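## Task

Scene 1: lift the black key fob out of the little wooden box's drawer and set it down directly on the table surface, touching nothing but the table. Then push the drawer shut. The box must stay roughly where it was, turned the same way, and the drawer's other item must remain inside.

## Robot and tools

ROBOT. Two arms, left_arm and right_arm, each ending in a parallel two-finger gripper. Each arm's base sits on a tilted plate, and both plates hang from one metal frame behind the arms. For clearance warnings, a plate and its half of the frame count as part of that arm. Calibrated bases in scene 1: left_arm at (+0.048, +0.320, +0.317) m, right_arm at (+0.034, -0.209, +0.317) m.

FRAME. Everything uses a single scene frame. Its origin is at table height, midway between the nominal arm bases. +x points out over the table, +z points up, and left_arm is on the +y side. These arm names do not match the left or right side of the images. Reported gripper positions and orientations can be off by a few centimetres, more at long reach. The fingers point along the gripper's own +z axis and open and close along its y axis. end_effector_position is the point between the finger pads, just behind the fingertips.

ROW FORMAT. Every command row has 16 numbers and always covers both arms, even when only one of them moves. The first 8 are left_arm: x, y, z in metres, then quaternion qw, qx, qy, qz (w first), then opening. The next 8 are the same fields for right_arm. Position and quaternion form an absolute target pose in the scene frame, not an offset. Opening runs from -1 (closed, 0 mm gap) to +1 (fully open, about 87 mm). In between it is roughly 69 mm at +0.5, 43 mm at 0 and 18 mm at -0.5. To hold an arm still, resend its last reported pose and the opening you want. To keep a gripper's orientation, repeat the same commanded quaternion rather than copying a drifted readback. Each control step, the controller limits the commanded rotation to 40 degrees away from the measured one.

TOOLS.
- execute_actions {"actions": [...], "cameras": [...]}: the list holds at most one item. An empty list is a LOOK and returns the state plus pictures. {"rows": [[16 numbers], ...], "steps": n} is an ACT: up to 15 rows and 1 to 15 steps of 1/30 s each, default 15, with at least 5 steps. Each row runs for one step, and the last row repeats if there are fewer rows than steps. In an ACT, each target must be no more than 0.6 m from that arm's last reported position along any gripper axis, or the call is refused. {"steps": n} with no rows is a WAIT of up to 300 steps, counted from the last result, so reply time is included.
- move {"target": one row or a list of up to 15 rows, "speed", "blend", "blocking", "cameras"}: drives each gripper in a straight line to its pose. There is no 0.6 m limit, but the whole move lasts at most 10 s. speed is in m/s, from 0.002 to 2.9, default 0.25. Turning is capped at twice that value in rad/s. You can give one speed or one per target. blend is in metres and rounds the corners of a list. blocking=false returns after about 0.5 s while the move keeps running. Paths do not avoid obstacles or the other arm.
- wait {"seconds": 0 to 10}: lets time pass and ends early if a move finishes.
- stop {}: brakes a running move. The fingers keep moving.
- zoom_image {"camera", "region": [x0, y0, x1, y1]}: gives a closer look at the latest image, up to 504x504 px. Cameras are cam_high, cam_low, cam_left_wrist and cam_right_wrist, each 672x504.
- finished_scene {"scene": 1 or 2}: ends the scene, grades it and starts the next. This cannot be undone, so confirm success first.

RESULTS. Each arm reports end_effector_position, end_effector_quat_wxyz, grip_measured (on the opening scale), Joint positions (the gripper last, from 0 closed to 1 open), Joint velocities (reads "within noise" when at rest), Joint torques, and Hand target (the pose the controller is currently driving toward). A move adds a "move:" line with its ending. done means at rest within 10 mm and 2 degrees of the target. Other endings include off_target, moving, held (a check blocked it) and fault. limits=paced means the command was clipped, and limits=held means steps were withheld. Neither done nor off_target tells you whether the gripper is touching something. A MOTOR HOT line appears at 75 °C. An OVER-TEMPERATURE FAULT at 90 °C folds that arm away for the rest of the scene.

GRIPPING. Read grip_measured at first contact, then command about 0.04 below that reading for a firm hold, or less for a gentler one. Readings may be off by about 1 mm.

PRACTICAL NOTES. Joint friction and gravity can leave the gripper low, short of its target or tilted, especially far out. Check the pose after each move and correct it. Small moves may not happen or may go sideways. Do not route a gripper near its own arm's base, because that can flip the shoulder posture. Go around it. Time passes while you think, and moves keep running meanwhile.

AVOID. Do not drop things or release them while they are moving. Avoid fast contacts and pushing far past a contact point, since faster moves and deeper targets hit harder. Keep the arms from pressing or hitting each other, including closing one gripper on the other's fingers. Nothing may fall off the table or be left off it. Do not let arms fault-stop. Do not hold loads or keep an arm stretched out for long, since that heats the motors.

Each tool is called after "Emit:" by a JSON object that holds its "api" and its "payload", one argument or row to a line.

## Session

Emit:
{"api": "execute_actions", "payload": {
  "actions": [],
  "cameras": ["all"]
}}

Scene clock: 0.00 s of 6000.00 s.
left_arm: end_effector_position=(+0.0997, +0.1270, +0.2928) grip_measured=+1.000 end_effector_quat_wxyz=(-0.035, +0.687, +0.534, -0.491) | right_arm: end_effector_position=(+0.4544, -0.2631, +0.1802) grip_measured=+1.000 end_effector_quat_wxyz=(+0.210, +0.029, +0.971, -0.113)
Joint positions: left_arm=[-0.98 1.553 0.577 -0.527 0.448 0.878 1] | right_arm=[0.037 1.58 0.906 0.109 0.457 -0.116 1]
Joint velocities: within noise
Joint torques (N m): no reading
Motor temperatures (°C): left_arm=[26 35 37 31 25 28 24] | right_arm=[25 31 31 31 29 29 29]
Heat: left arm: 37 °C; right arm: 31 °C.
Hand target: left_arm +0.1017, +0.1257, +0.2933; -0.031, +0.687, +0.534, -0.491 | right_arm +0.4616, -0.2645, +0.1866; +0.222, +0.034, +0.968, -0.113

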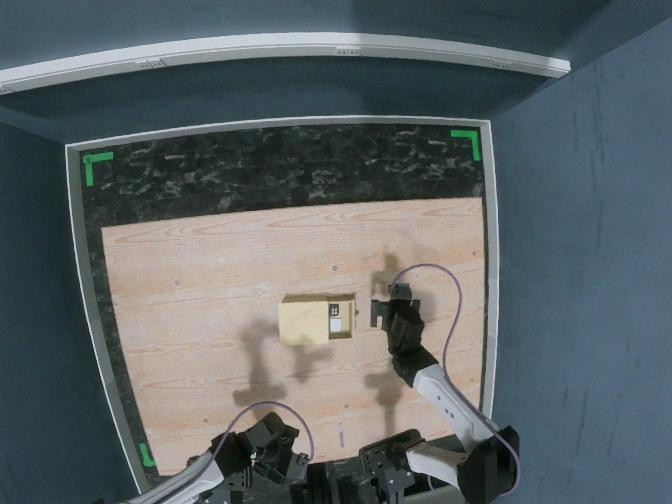

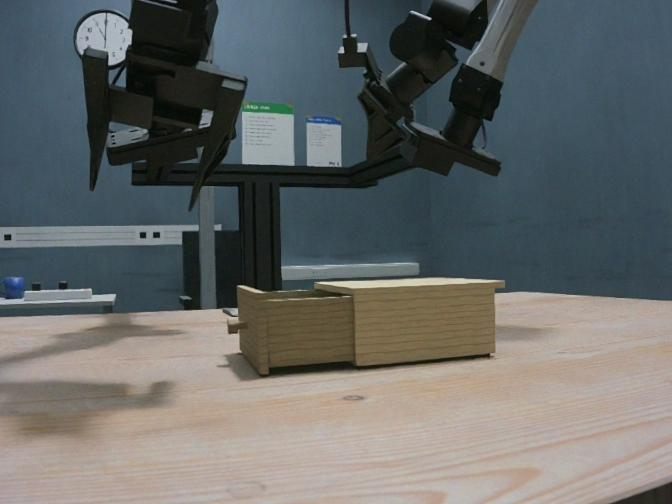

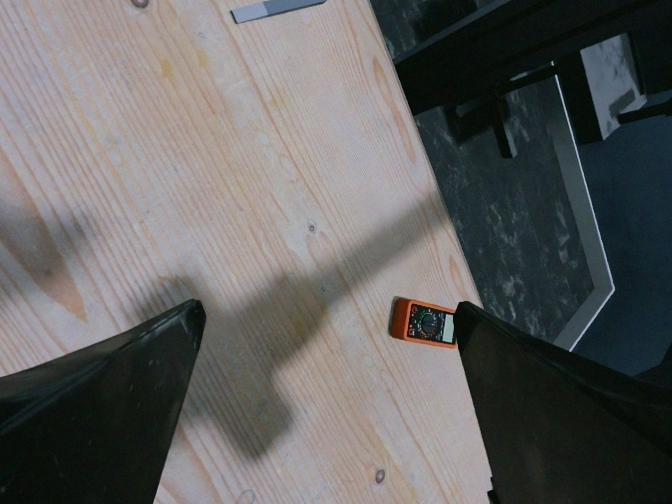

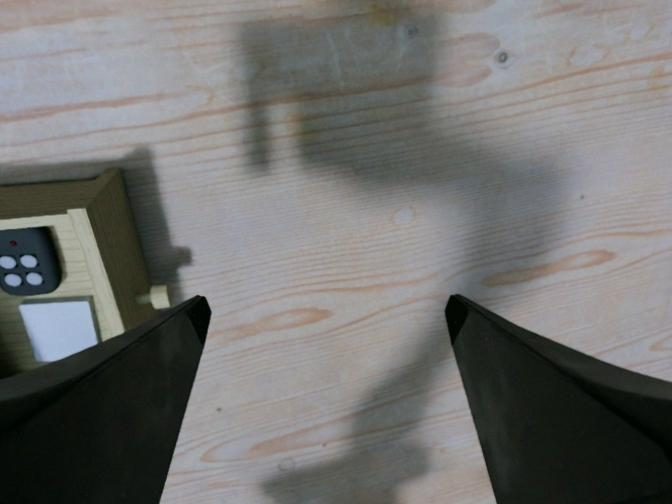

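Emit:
{"api": "zoom_image", "payload": {
  "camera": "cam_right_wrist",
  "region": [0, 140, 220, 400]
}}

Emit:
{"api": "zoom_image", "payload": {
  "camera": "cam_high",
  "region": [260, 270, 400, 370]
}}

Emit:
{"api": "zoom_image", "payload": {
  "camera": "cam_low",
  "region": [210, 260, 520, 400]
}}

Scaled by 1.938 from the camera's 672x504 image, which has a finer 960x720 frame.

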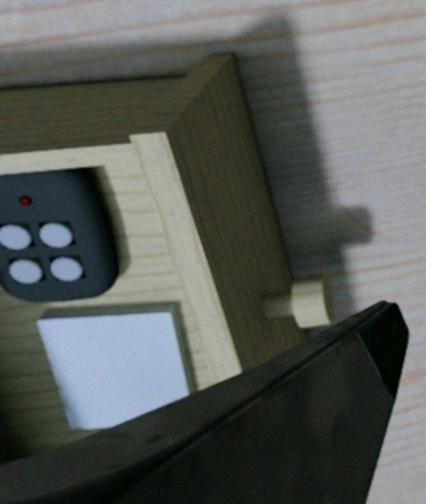

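Scaled by 3.600 from the camera's 672x504 image, which has a finer 960x720 frame.

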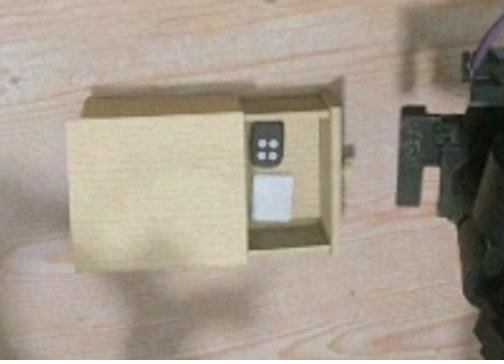

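Scaled by 1.626 from the camera's 672x504 image, which has a finer 960x720 frame.

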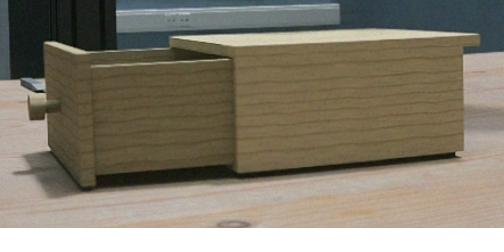

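Emit:
{"api": "move", "payload": {
  "target": [0.0997, 0.1270, 0.2928, -0.035, 0.687, 0.534, -0.491, 1.0, 0.430, -0.118, 0.136, 0.0, 0.0, 0.9962, 0.0872, 0.35],
  "speed": 0.3
}}

Scene clock: 6.47 s of 6000.00 s.
left_arm: end_effector_position=(+0.0997, +0.1270, +0.2928) grip_measured=+1.000 end_effector_quat_wxyz=(-0.035, +0.687, +0.534, -0.491) | right_arm: end_effector_position=(+0.4285, -0.1259, +0.1374) grip_measured=+0.350 end_effector_quat_wxyz=(+0.003, +0.000, +0.997, +0.079)
Joint positions: left_arm=[-0.98 1.553 0.577 -0.527 0.448 0.878 1] | right_arm=[0.184 1.938 1.331 -0.436 0.17 0.117 0.675]
Joint velocities: within noise
Joint torques (N m): left_arm=[-3.17 -4.07 3.74 0.43 0.53 0.18] | right_arm=[5.09 -7.5 6.79 0.2 -0.22 -0.09]
Motor temperatures (°C): left_arm=[26 36 38 31 25 28 24] | right_arm=[25 32 32 31 29 29 29]
Heat: left arm: 38 °C; right arm: 32 °C.
Hand target: left_arm +0.0997, +0.1270, +0.2927; -0.035, +0.687, +0.534, -0.491 | right_arm +0.4298, -0.1180, +0.1361; +0.000, +0.000, +0.996, +0.087
Off the commanded pose: left_arm 0.000 m, 0 deg | right_arm 0.008 m, 1 deg.
Kept back: nothing.
move: done
camera_calibration:
cam_right_wrist: T_world_to_cam=[[0.0207951, -0.98692, -0.159862, -0.112906], [-0.64349, -0.135587, 0.753351, 0.174835], [-0.765172, 0.0872038, -0.637892, 0.562908], [0, 0, 0, 1]] pos_world=[0.545574, -0.136811, 0.209314]

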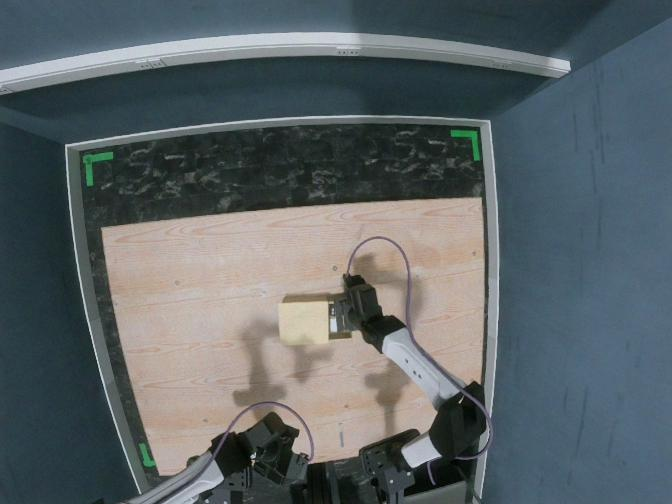

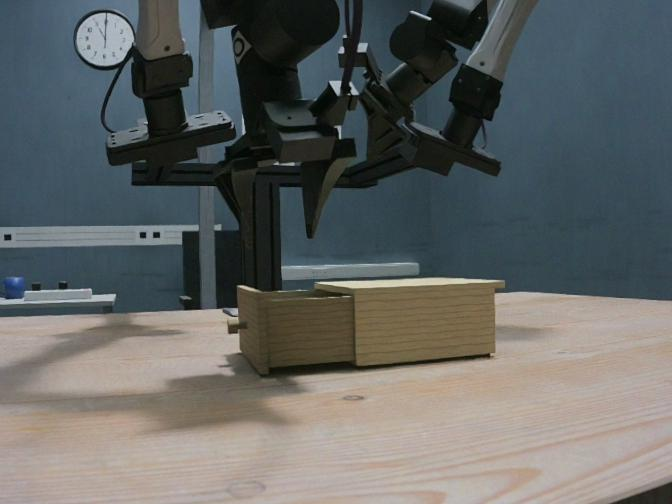

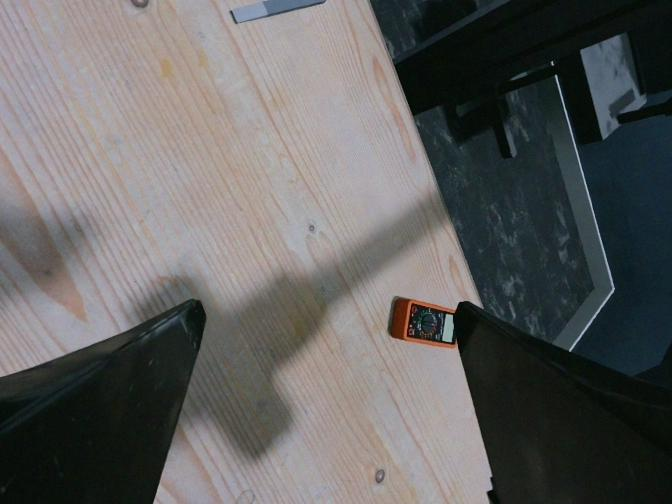

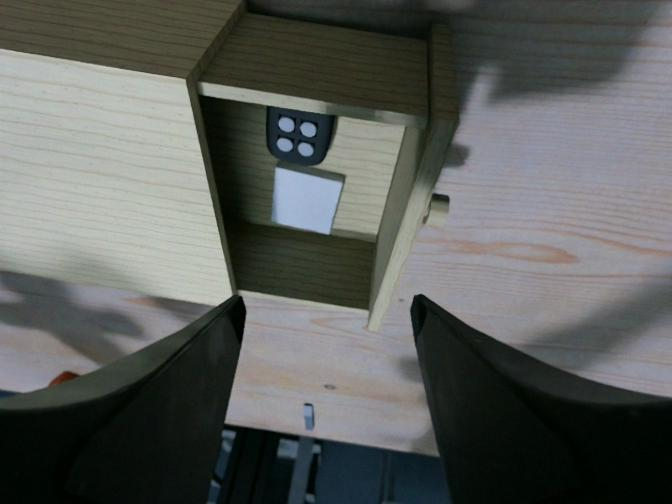

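Emit:
{"api": "zoom_image", "payload": {
  "camera": "cam_right_wrist",
  "region": [170, 0, 470, 340]
}}

Emit:
{"api": "zoom_image", "payload": {
  "camera": "cam_low",
  "region": [200, 120, 400, 390]
}}

Scaled by 1.482 from the camera's 672x504 image, which has a finer 960x720 frame.

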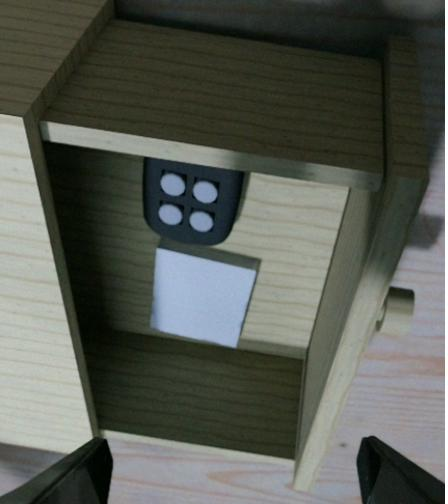

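Scaled by 1.867 from the camera's 672x504 image, which has a finer 960x720 frame.

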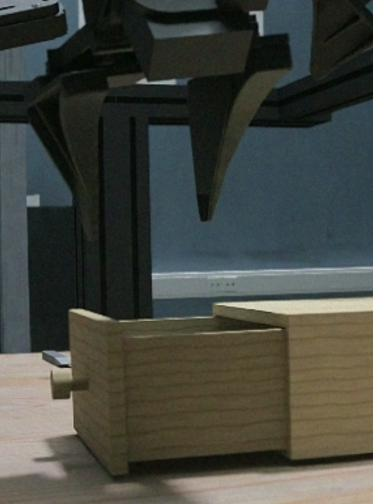

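Emit:
{"api": "move", "payload": {
  "target": [0.0997, 0.1270, 0.2928, -0.035, 0.687, 0.534, -0.491, 1.0, 0.407, -0.098, 0.10, 0.0, 0.0, 1.0, 0.0, 0.1],
  "speed": 0.2
}}

Scene clock: 11.83 s of 6000.00 s.
left_arm: end_effector_position=(+0.0997, +0.1270, +0.2928) grip_measured=+1.000 end_effector_quat_wxyz=(-0.035, +0.687, +0.534, -0.491) | right_arm: end_effector_position=(+0.4059, -0.1025, +0.1040) grip_measured=+0.100 end_effector_quat_wxyz=(-0.006, -0.003, +1.000, +0.004)
Joint positions: left_arm=[-0.98 1.553 0.577 -0.527 0.448 0.878 1] | right_arm=[0.282 2.071 1.331 -0.373 0.362 0.214 0.55]
Joint velocities: within noise
Joint torques (N m): left_arm=[-3.22 -4.07 3.78 0.42 0.53 0.17] | right_arm=[5.87 -7.56 4.34 0.34 0.13 -0.02]
Motor temperatures (°C): left_arm=[26 36 38 31 25 28 24] | right_arm=[26 33 32 31 29 29 29]
Heat: left arm: 38 °C; right arm: 33 °C.
Hand target: left_arm +0.0997, +0.1270, +0.2927; -0.035, +0.687, +0.534, -0.491 | right_arm +0.4068, -0.0980, +0.1001; +0.000, +0.000, +1.000, +0.000
Off the commanded pose: left_arm 0.000 m, 0 deg | right_arm 0.006 m, 1 deg.
Kept back: nothing.
move: done
camera_calibration:
cam_right_wrist: T_world_to_cam=[[0.0258389, -0.999621, -0.00951443, -0.113698], [-0.628454, -0.0236449, 0.777488, 0.191528], [-0.777418, -0.0141101, -0.628826, 0.515983], [0, 0, 0, 1]] pos_world=[0.524439, -0.101846, 0.174471]

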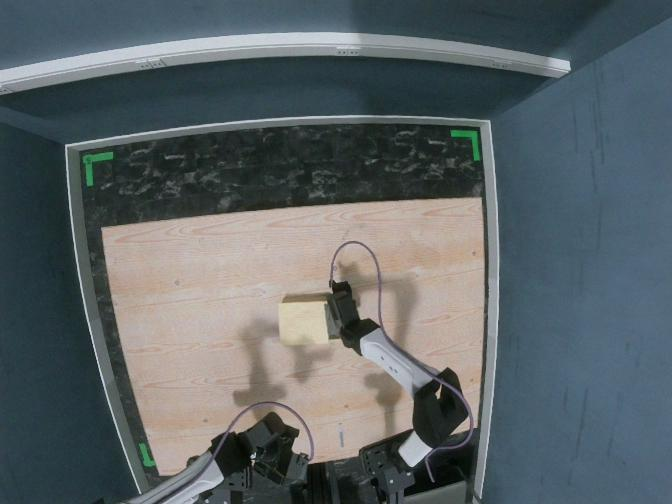

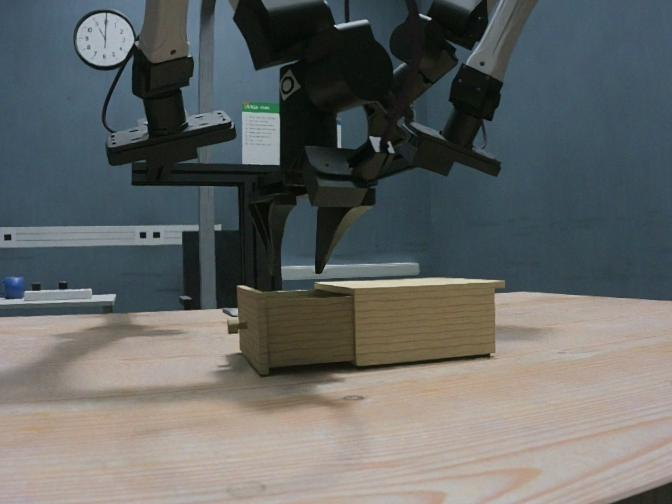

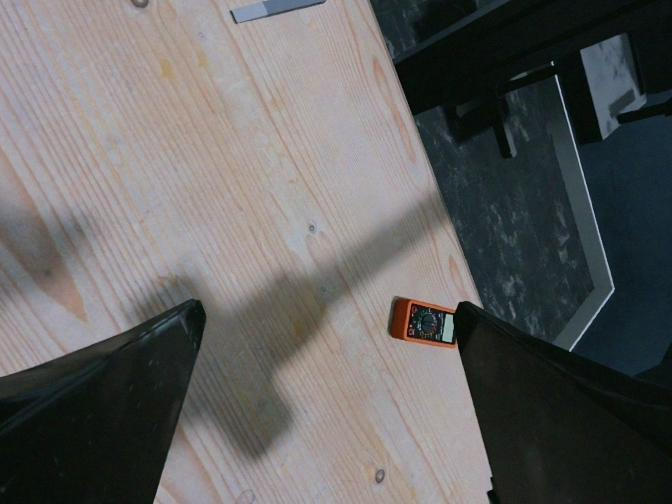

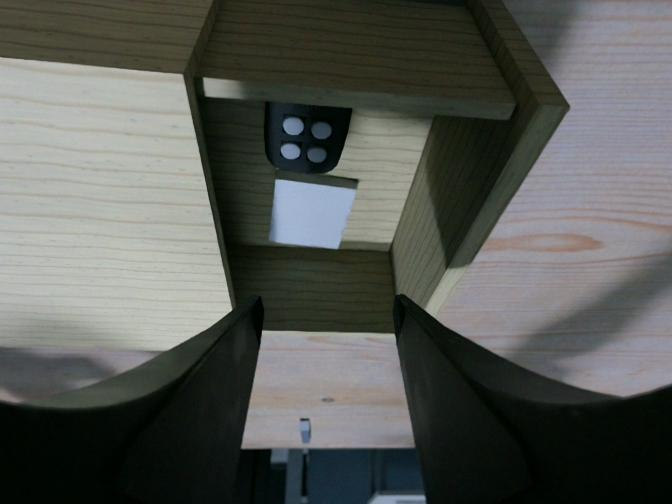

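Emit:
{"api": "move", "payload": {
  "target": [
    [0.0997, 0.1270, 0.2928, -0.035, 0.687, 0.534, -0.491, 1.0, 0.406, -0.101, 0.042, 0.0, 0.0, 1.0, 0.0, 0.1],
    [0.0997, 0.1270, 0.2928, -0.035, 0.687, 0.534, -0.491, 1.0, 0.406, -0.144, 0.042, 0.0, 0.0, 1.0, 0.0, 0.1]
  ],
  "speed": [0.15, 0.08]
}}

Scene clock: 14.10 s of 6000.00 s.
left_arm: end_effector_position=(+0.0997, +0.1270, +0.2928) grip_measured=+1.000 end_effector_quat_wxyz=(-0.035, +0.687, +0.534, -0.491) | right_arm: end_effector_position=(+0.3947, -0.1200, +0.0387) grip_measured=+0.100 end_effector_quat_wxyz=(-0.017, -0.001, +1.000, +0.023)
Joint positions: left_arm=[-0.98 1.553 0.577 -0.527 0.448 0.878 1] | right_arm=[0.174 2.229 1.341 -0.208 0.272 0.12 0.55]
Joint velocities: within noise
Joint torques (N m): left_arm=[-3.22 -4.1 3.77 0.43 0.54 0.17] | right_arm=[1.18 -11.41 1.78 0.3 0.32 -0.56]
Motor temperatures (°C): left_arm=[26 36 38 31 25 28 24] | right_arm=[26 33 32 31 28 29 29]
Heat: left arm: 38 °C; right arm: 33 °C.
Hand target: left_arm +0.0997, +0.1270, +0.2927; -0.035, +0.687, +0.534, -0.491 | right_arm +0.4055, -0.1436, +0.0421; -0.001, +0.000, +1.000, -0.001
Off the commanded pose: left_arm 0.000 m, 0 deg | right_arm 0.027 m, 3 deg.
Kept back: nothing.
move: off_target (right_arm)
camera_calibration:
cam_right_wrist: T_world_to_cam=[[0.0216153, -0.998599, -0.0483058, -0.128283], [-0.611812, -0.0514258, 0.78933, 0.224455], [-0.790708, 0.0124924, -0.612066, 0.473775], [0, 0, 0, 1]] pos_world=[0.514715, -0.122479, 0.106615]

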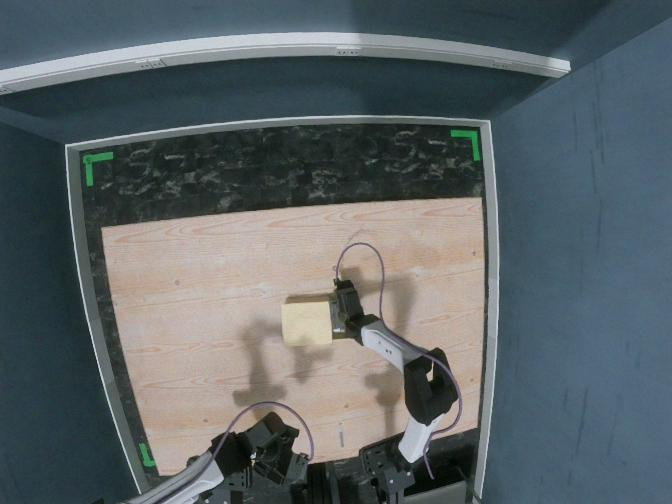

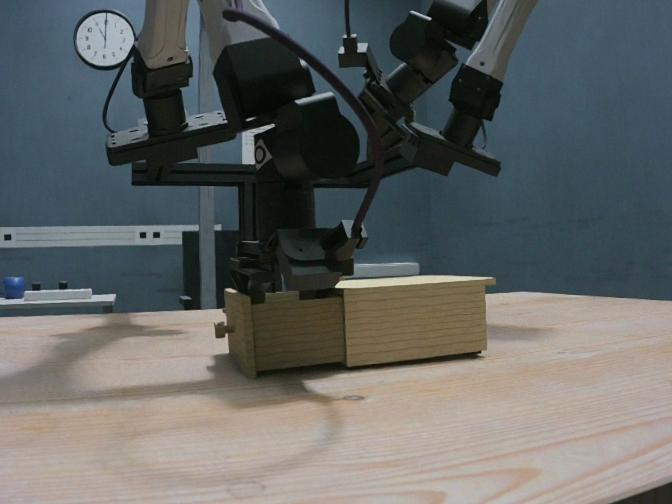

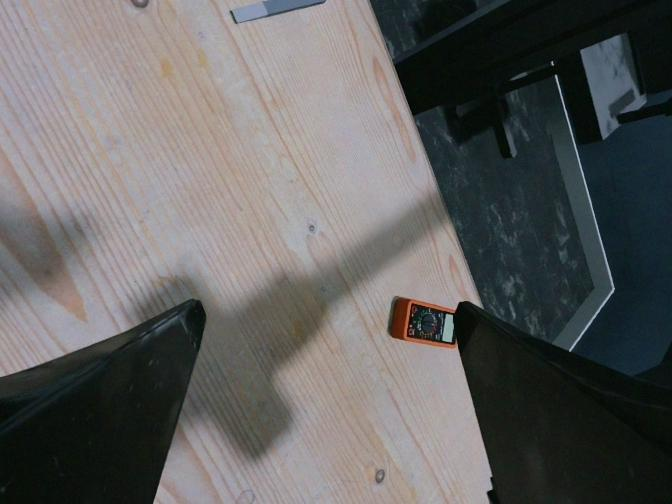

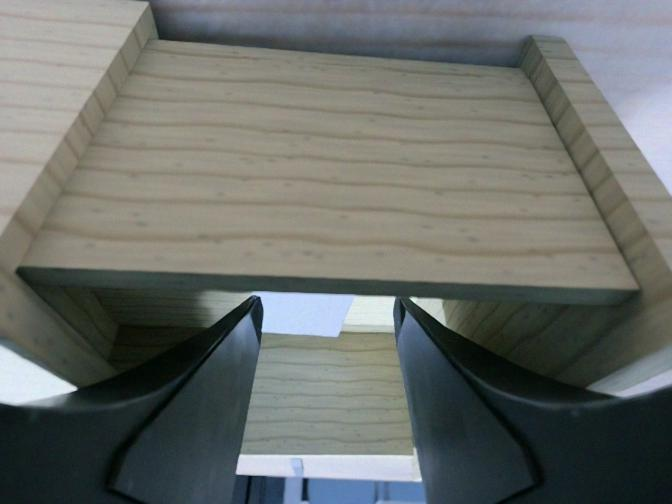

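Emit:
{"api": "move", "payload": {
  "target": [
    [0.0997, 0.1270, 0.2928, -0.035, 0.687, 0.534, -0.491, 1.0, 0.396, -0.110, 0.042, 0.0, 0.0, 1.0, 0.0, 0.1],
    [0.0997, 0.1270, 0.2928, -0.035, 0.687, 0.534, -0.491, 1.0, 0.405, -0.112, 0.09, 0.0, 0.0, 1.0, 0.0, 0.1],
    [0.0997, 0.1270, 0.2928, -0.035, 0.687, 0.534, -0.491, 1.0, 0.423, -0.112, 0.115, 0.0, 0.0, 0.9848, 0.1736, -1.0]
  ],
  "speed": [0.1, 0.15, 0.2],
  "blend": [0, 0.01, 0]
}}

Scene clock: 17.70 s of 6000.00 s.
left_arm: end_effector_position=(+0.0997, +0.1270, +0.2928) grip_measured=+1.000 end_effector_quat_wxyz=(-0.035, +0.687, +0.534, -0.491) | right_arm: end_effector_position=(+0.4045, -0.1060, +0.1001) grip_measured=-0.973 end_effector_quat_wxyz=(-0.026, -0.002, +0.985, +0.169)
Joint positions: left_arm=[-0.98 1.553 0.577 -0.527 0.448 0.878 1] | right_arm=[0.126 2.043 1.297 -0.335 -0.044 0.069 0.013]
Joint velocities: within noise
Joint torques (N m): left_arm=[-3.25 -4.1 3.78 0.44 0.53 0.19] | right_arm=[3.04 -12.57 4.68 0.11 -0.3 -0.27]
Motor temperatures (°C): left_arm=[26 37 38 31 25 28 24] | right_arm=[26 35 32 31 28 29 29]
Heat: left arm: 38 °C; right arm: 35 °C.
Hand target: left_arm +0.0997, +0.1270, +0.2927; -0.035, +0.687, +0.534, -0.491 | right_arm +0.4225, -0.1119, +0.1147; +0.000, +0.000, +0.985, +0.173
Off the commanded pose: left_arm 0.000 m, 0 deg | right_arm 0.025 m, 3 deg.
Kept back: nothing.
move: off_target (right_arm); target 3's new opening was sent with right_arm's hand 0.024 m and 3 deg from that target
camera_calibration:
cam_right_wrist: T_world_to_cam=[[0.015718, -0.941959, -0.335361, -0.0744207], [-0.598052, -0.277649, 0.751827, 0.156889], [-0.801303, 0.188746, -0.567705, 0.537377], [0, 0, 0, 1]] pos_world=[0.5256, -0.127969, 0.16216]

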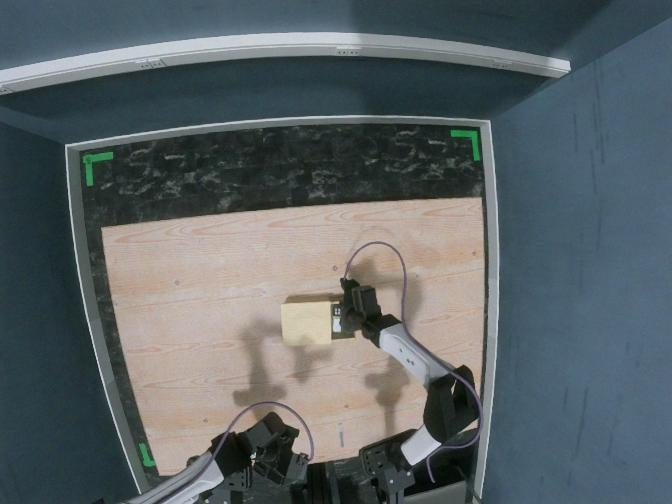

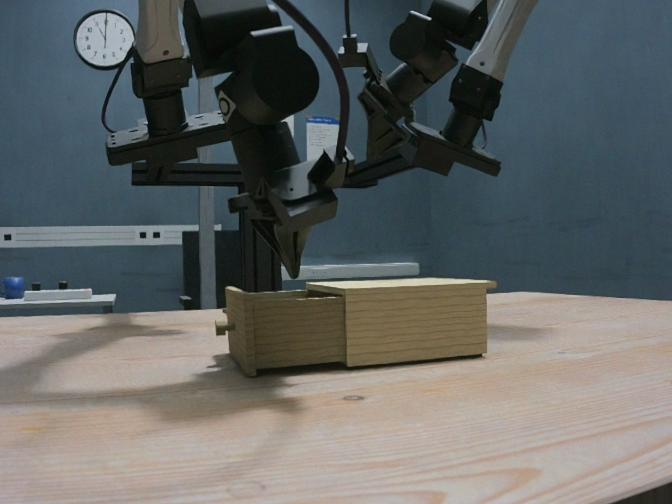

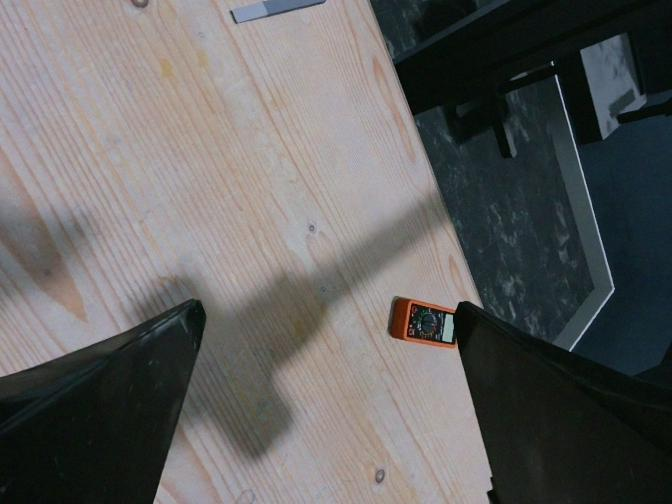

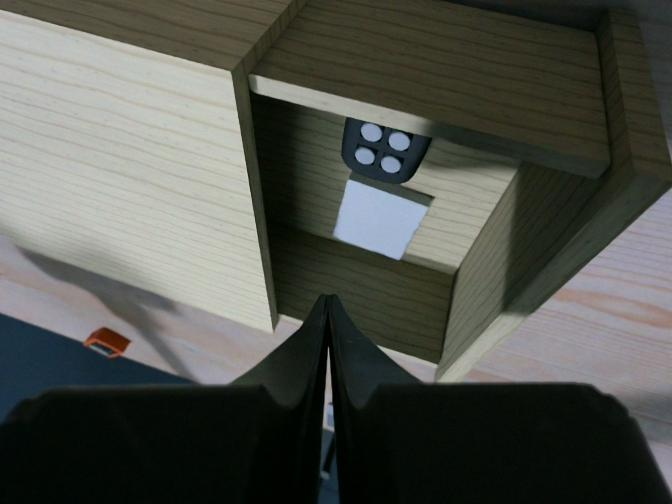

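Emit:
{"api": "zoom_image", "payload": {
  "camera": "cam_low",
  "region": [200, 60, 520, 390]
}}

Emit:
{"api": "zoom_image", "payload": {
  "camera": "cam_right_wrist",
  "region": [200, 0, 672, 400]
}}

Scaled by 1.527 from the camera's 672x504 image, which has a finer 960x720 frame.

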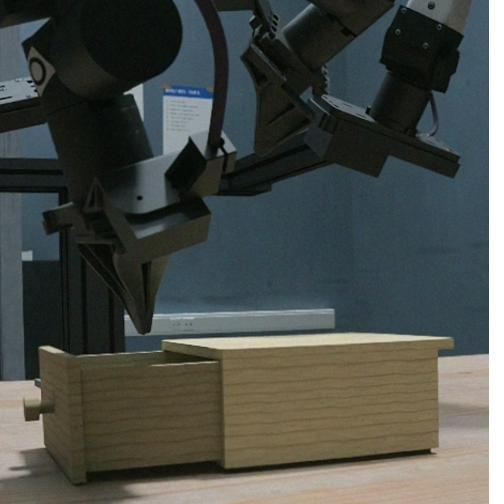

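Scaled by 1.068 from the camera's 672x504 image, which has a finer 960x720 frame.

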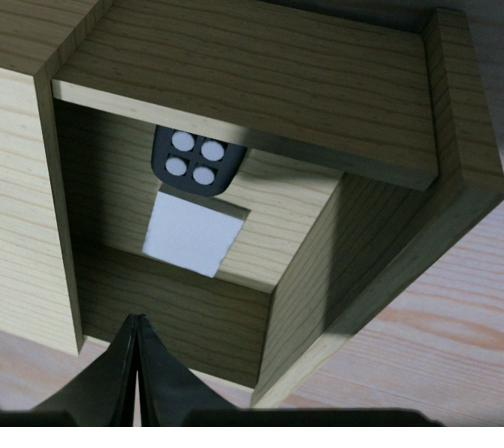

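Emit:
{"api": "zoom_image", "payload": {
  "camera": "cam_low",
  "region": [220, 120, 380, 290]
}}

Emit:
{"api": "zoom_image", "payload": {
  "camera": "cam_low",
  "region": [340, 40, 510, 200]
}}

Emit:
{"api": "zoom_image", "payload": {
  "camera": "cam_high",
  "region": [270, 260, 400, 360]
}}

Scaled by 2.965 from the camera's 672x504 image, which has a finer 960x720 frame.

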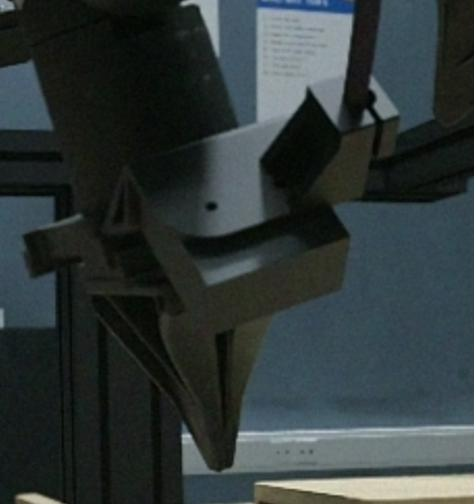

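Scaled by 2.965 from the camera's 672x504 image, which has a finer 960x720 frame.

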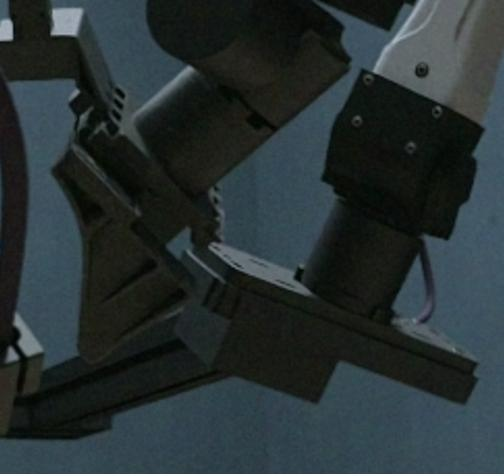

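Scaled by 3.877 from the camera's 672x504 image, which has a finer 960x720 frame.

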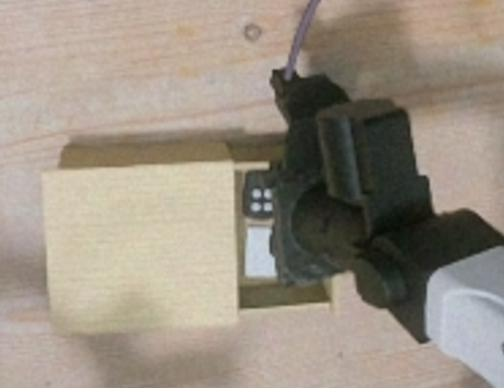

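Emit:
{"api": "move", "payload": {
  "target": [0.0997, 0.1270, 0.2928, -0.035, 0.687, 0.534, -0.491, 1.0, 0.376, -0.104, 0.091, 0.1879, 0.0331, 0.9667, 0.1704, -1.0],
  "speed": 0.15
}}

Scene clock: 31.50 s of 6000.00 s.
left_arm: end_effector_position=(+0.0997, +0.1270, +0.2928) grip_measured=+1.000 end_effector_quat_wxyz=(-0.035, +0.687, +0.534, -0.491) | right_arm: end_effector_position=(+0.3702, -0.1080, +0.0876) grip_measured=-0.973 end_effector_quat_wxyz=(+0.175, +0.032, +0.969, +0.170)
Joint positions: left_arm=[-0.98 1.553 0.577 -0.527 0.448 0.878 1] | right_arm=[0.126 1.932 0.685 0.574 -0.022 0.081 0.013]
Joint velocities: within noise
Joint torques (N m): left_arm=[-3.18 -4.08 3.73 0.43 0.54 0.18] | right_arm=[4.51 -7.06 1.33 1 -0.08 -0.07]
Motor temperatures (°C): left_arm=[27 37 39 30 25 28 24] | right_arm=[26 40 32 31 28 29 29]
Heat: left arm: 39 °C; right arm: 40 °C.
Hand target: left_arm +0.0997, +0.1270, +0.2927; -0.035, +0.687, +0.534, -0.491 | right_arm +0.3760, -0.1040, +0.0911; +0.188, +0.033, +0.967, +0.171
Off the commanded pose: left_arm 0.000 m, 0 deg | right_arm 0.008 m, 2 deg.
Kept back: nothing.
move: done
camera_calibration:
cam_right_wrist: T_world_to_cam=[[0.0174227, -0.941882, -0.335492, -0.0805821], [-0.867342, -0.181165, 0.463571, 0.280591], [-0.497408, 0.28291, -0.82009, 0.422964], [0, 0, 0, 1]] pos_world=[0.455158, -0.144726, 0.18976]

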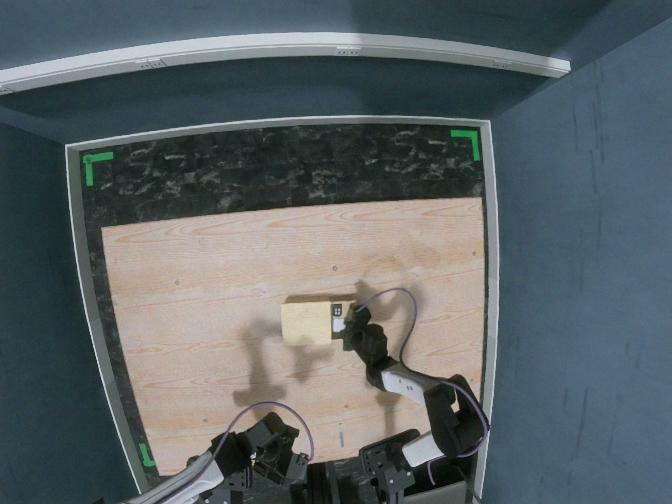

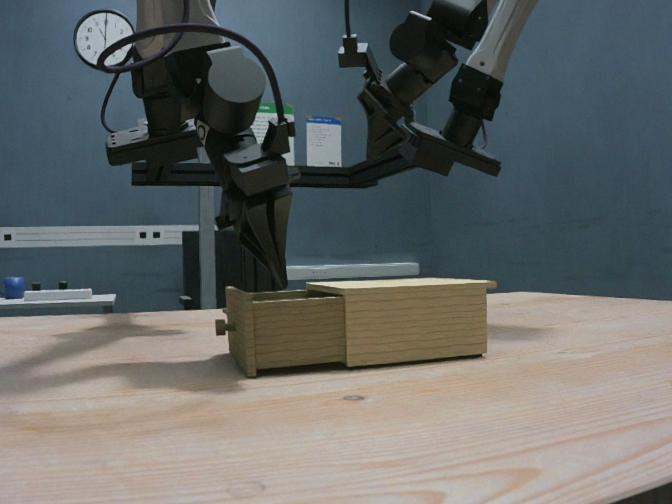

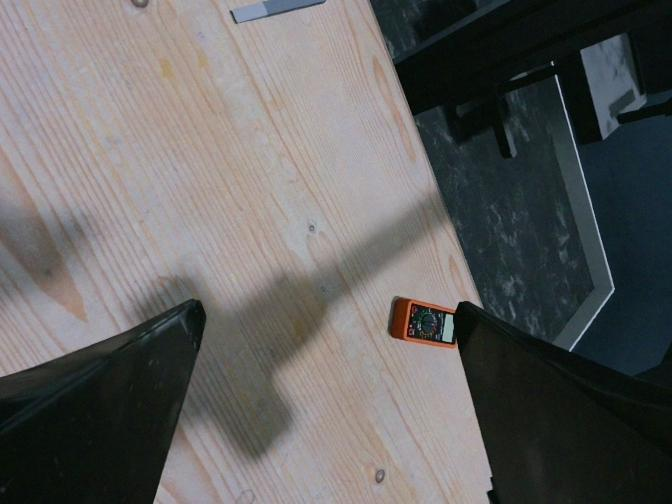

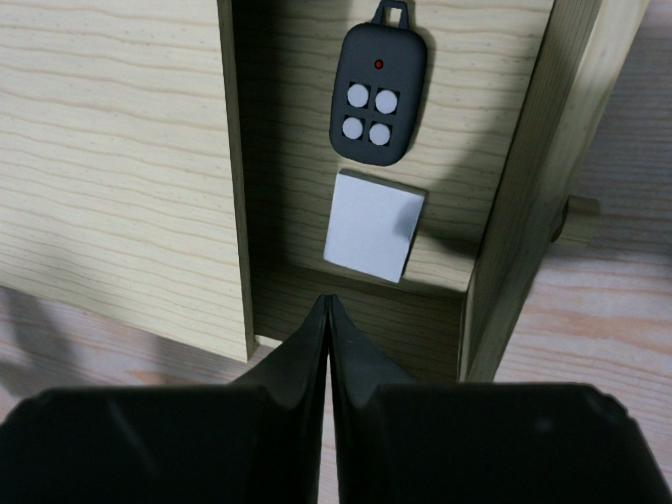

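Emit:
{"api": "move", "payload": {
  "target": [0.0997, 0.1270, 0.2928, -0.035, 0.687, 0.534, -0.491, 1.0, 0.419, -0.0745, 0.0245, 0.1879, 0.0331, 0.9667, 0.1704, -1.0],
  "speed": 0.12,
  "cameras": ["cam_high", "cam_low", "cam_right_wrist"]
}}

Scene clock: 34.60 s of 6000.00 s.
left_arm: end_effector_position=(+0.0997, +0.1270, +0.2928) grip_measured=+1.000 end_effector_quat_wxyz=(-0.035, +0.687, +0.534, -0.491) | right_arm: end_effector_position=(+0.4211, -0.0793, +0.0294) grip_measured=-0.973 end_effector_quat_wxyz=(+0.191, +0.033, +0.966, +0.173)
Joint positions: left_arm=[-0.98 1.553 0.577 -0.527 0.448 0.878 1] | right_arm=[0.142 2.222 0.996 0.586 -0.013 0.09 0.013]
Joint velocities: within noise
Joint torques (N m): left_arm=[-3.21 -4.03 3.77 0.43 0.53 0.18] | right_arm=[5 -6.28 3 0.91 -0.03 -0.1]
Motor temperatures (°C): left_arm=[27 37 39 30 25 28 24] | right_arm=[26 40 32 31 28 29 29]
Heat: left arm: 39 °C; right arm: 40 °C.
Hand target: left_arm +0.0997, +0.1270, +0.2927; -0.035, +0.687, +0.534, -0.491 | right_arm +0.4189, -0.0746, +0.0246; +0.188, +0.033, +0.967, +0.170
Off the commanded pose: left_arm 0.000 m, 0 deg | right_arm 0.007 m, 0 deg.
Kept back: nothing.
move: done
camera_calibration:
cam_right_wrist: T_world_to_cam=[[0.0217637, -0.940101, -0.340199, -0.0755014], [-0.882648, -0.177877, 0.435076, 0.364485], [-0.46953, 0.290808, -0.83365, 0.381851], [0, 0, 0, 1]] pos_world=[0.502645, -0.117191, 0.134066]
Images, in order (width x height): cam_high 672x504, cam_low 672x504, cam_right_wrist 672x504.

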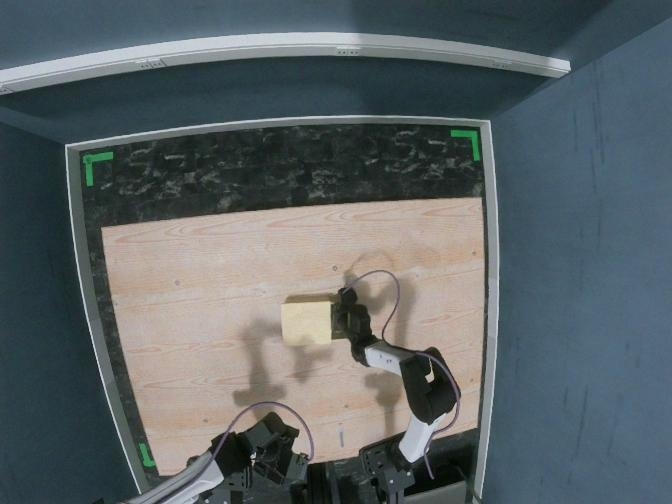

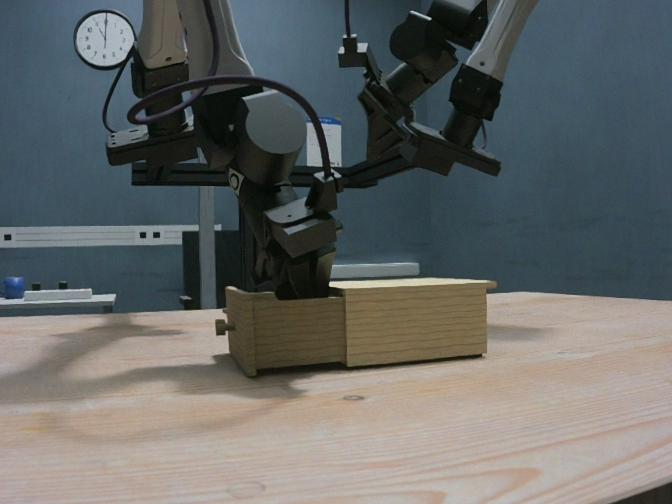

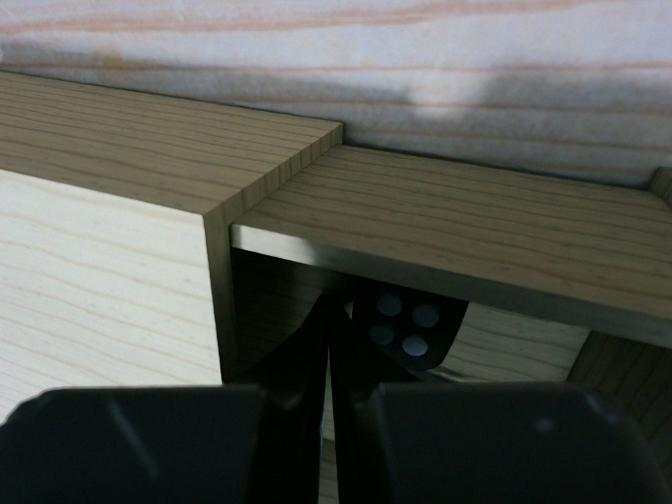

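Emit:
{"api": "zoom_image", "payload": {
  "camera": "cam_right_wrist",
  "region": [200, 210, 480, 400]
}}

Scaled by 1.800 from the camera's 672x504 image, which has a finer 960x720 frame.

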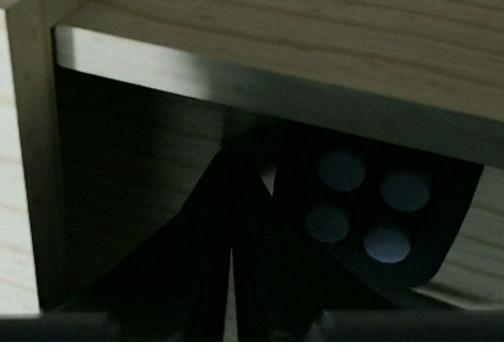

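Emit:
{"api": "move", "payload": {
  "target": [0.0997, 0.1270, 0.2928, -0.035, 0.687, 0.534, -0.491, 1.0, 0.418, -0.0745, 0.012, 0.1879, 0.0331, 0.9667, 0.1704, -1.0],
  "speed": 0.08,
  "cameras": ["cam_right_wrist"]
}}

Scene clock: 36.20 s of 6000.00 s.
left_arm: end_effector_position=(+0.0997, +0.1270, +0.2928) grip_measured=+1.000 end_effector_quat_wxyz=(-0.035, +0.687, +0.534, -0.491) | right_arm: end_effector_position=(+0.4227, -0.0766, +0.0277) grip_measured=-0.973 end_effector_quat_wxyz=(+0.192, +0.033, +0.965, +0.178)
Joint positions: left_arm=[-0.98 1.553 0.577 -0.527 0.448 0.878 1] | right_arm=[0.142 2.233 1.007 0.589 -0.024 0.091 0.013]
Joint velocities: within noise
Joint torques (N m): left_arm=[-3.21 -4.12 3.79 0.44 0.54 0.17] | right_arm=[4.14 -3.93 4.11 1.11 -0.05 -0.18]
Motor temperatures (°C): left_arm=[27 37 39 30 25 28 24] | right_arm=[26 40 32 31 28 29 29]
Heat: left arm: 39 °C; right arm: 40 °C.
Hand target: left_arm +0.0997, +0.1270, +0.2927; -0.035, +0.687, +0.534, -0.491 | right_arm +0.4172, -0.0750, +0.0129; +0.188, +0.033, +0.967, +0.170
Off the commanded pose: left_arm 0.000 m, 0 deg | right_arm 0.017 m, 1 deg.
Kept back: nothing.
move: off_target (right_arm)
camera_calibration:
cam_right_wrist: T_world_to_cam=[[0.0246079, -0.936368, -0.350155, -0.0741857], [-0.883537, -0.184242, 0.4306, 0.367214], [-0.467714, 0.298779, -0.83185, 0.380092], [0, 0, 0, 1]] pos_world=[0.504047, -0.115372, 0.132081]
Images, in order (width x height): cam_right_wrist 672x504.

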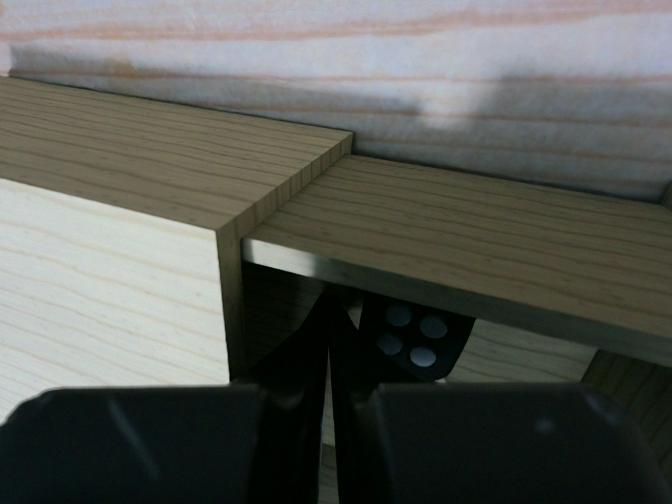

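Emit:
{"api": "move", "payload": {
  "target": [0.0997, 0.1270, 0.2928, -0.035, 0.687, 0.534, -0.491, 1.0, 0.419, -0.1005, 0.024, 0.1901, 0.0166, 0.9779, 0.0856, -1.0],
  "speed": 0.08,
  "cameras": ["cam_right_wrist", "cam_high"]
}}

Scene clock: 38.10 s of 6000.00 s.
left_arm: end_effector_position=(+0.0997, +0.1270, +0.2928) grip_measured=+1.000 end_effector_quat_wxyz=(-0.035, +0.687, +0.534, -0.491) | right_arm: end_effector_position=(+0.4238, -0.0825, +0.0280) grip_measured=-0.974 end_effector_quat_wxyz=(+0.199, +0.019, +0.971, +0.128)
Joint positions: left_arm=[-0.98 1.553 0.577 -0.527 0.448 0.878 1] | right_arm=[0.176 2.226 1.004 0.586 0.097 0.062 0.013]
Joint velocities: within noise
Joint torques (N m): left_arm=[-3.21 -4.07 3.75 0.42 0.53 0.18] | right_arm=[3.47 -8.62 1.21 0.67 0.59 -0.42]
Motor temperatures (°C): left_arm=[27 37 39 30 25 28 24] | right_arm=[26 40 32 31 28 29 29]
Heat: left arm: 39 °C; right arm: 40 °C.
Hand target: left_arm +0.0997, +0.1270, +0.2927; -0.035, +0.687, +0.534, -0.491 | right_arm +0.4190, -0.1003, +0.0245; +0.190, +0.016, +0.978, +0.087
Off the commanded pose: left_arm 0.000 m, 0 deg | right_arm 0.019 m, 5 deg.
Kept back: nothing.
move: off_target (right_arm)
camera_calibration:
cam_right_wrist: T_world_to_cam=[[0.0341402, -0.967584, -0.250231, -0.0890412], [-0.887975, -0.144263, 0.43668, 0.371904], [-0.458624, 0.207291, -0.864115, 0.372166], [0, 0, 0, 1]] pos_world=[0.503965, -0.109649, 0.13691]
Images, in order (width x height): cam_high 672x504, cam_right_wrist 672x504.

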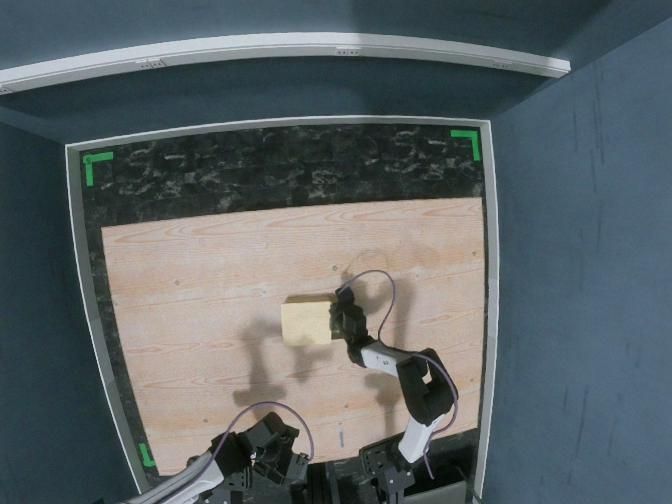

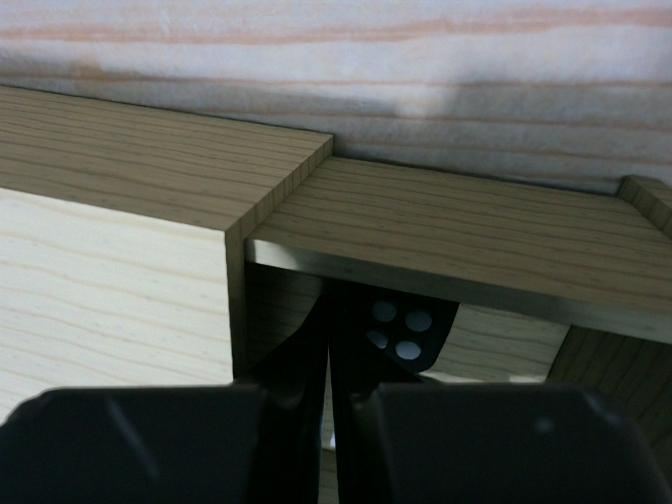

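Emit:
{"api": "move", "payload": {
  "target": [0.0997, 0.1270, 0.2928, -0.035, 0.687, 0.534, -0.491, 1.0, 0.419, -0.110, 0.026, 0.1908, 0.0, 0.9816, 0.0, -1.0],
  "speed": 0.08,
  "cameras": ["cam_right_wrist", "cam_low"]
}}

Scene clock: 39.87 s of 6000.00 s.
left_arm: end_effector_position=(+0.0997, +0.1270, +0.2928) grip_measured=+1.000 end_effector_quat_wxyz=(-0.035, +0.687, +0.534, -0.491) | right_arm: end_effector_position=(+0.4213, -0.1051, +0.0274) grip_measured=-0.974 end_effector_quat_wxyz=(+0.198, +0.007, +0.980, +0.018)
Joint positions: left_arm=[-0.98 1.553 0.577 -0.527 0.448 0.878 1] | right_arm=[0.223 2.226 1.011 0.559 0.347 0.026 0.013]
Joint velocities: within noise
Joint torques (N m): left_arm=[-3.23 -4.16 3.81 0.43 0.53 0.18] | right_arm=[4.71 -7.75 2.74 0.66 0.28 -0.28]
Motor temperatures (°C): left_arm=[27 37 39 30 25 28 24] | right_arm=[26 40 32 31 28 29 29]
Heat: left arm: 39 °C; right arm: 40 °C.
Hand target: left_arm +0.0997, +0.1270, +0.2927; -0.035, +0.687, +0.534, -0.491 | right_arm +0.4192, -0.1100, +0.0262; +0.191, +0.000, +0.982, +0.000
Off the commanded pose: left_arm 0.000 m, 0 deg | right_arm 0.006 m, 2 deg.
Kept back: nothing.
move: done
camera_calibration:
cam_right_wrist: T_world_to_cam=[[0.0134353, -0.99944, -0.0306478, -0.111614], [-0.886847, -0.0260683, 0.461327, 0.377968], [-0.461868, 0.0209819, -0.886701, 0.357643], [0, 0, 0, 1]] pos_world=[0.501883, -0.109203, 0.139335]
Images, in order (width x height): cam_low 672x504, cam_right_wrist 672x504.

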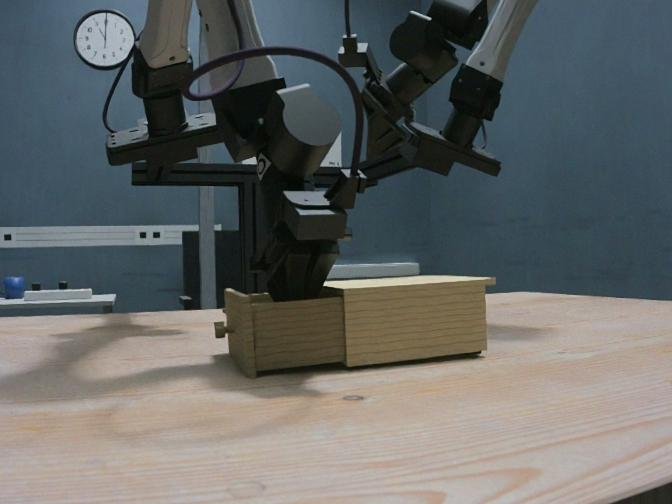

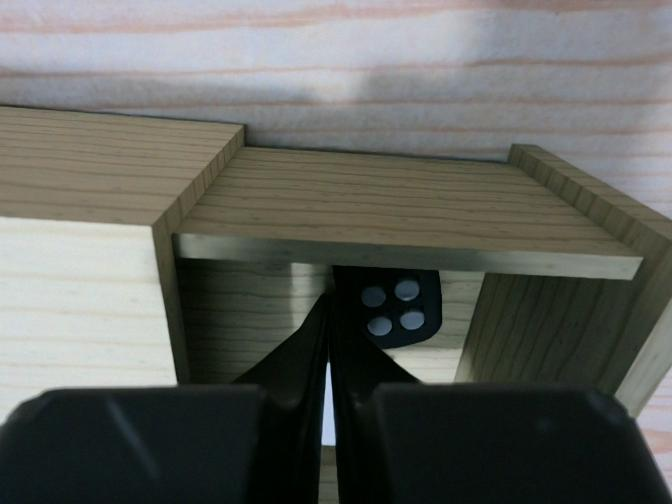

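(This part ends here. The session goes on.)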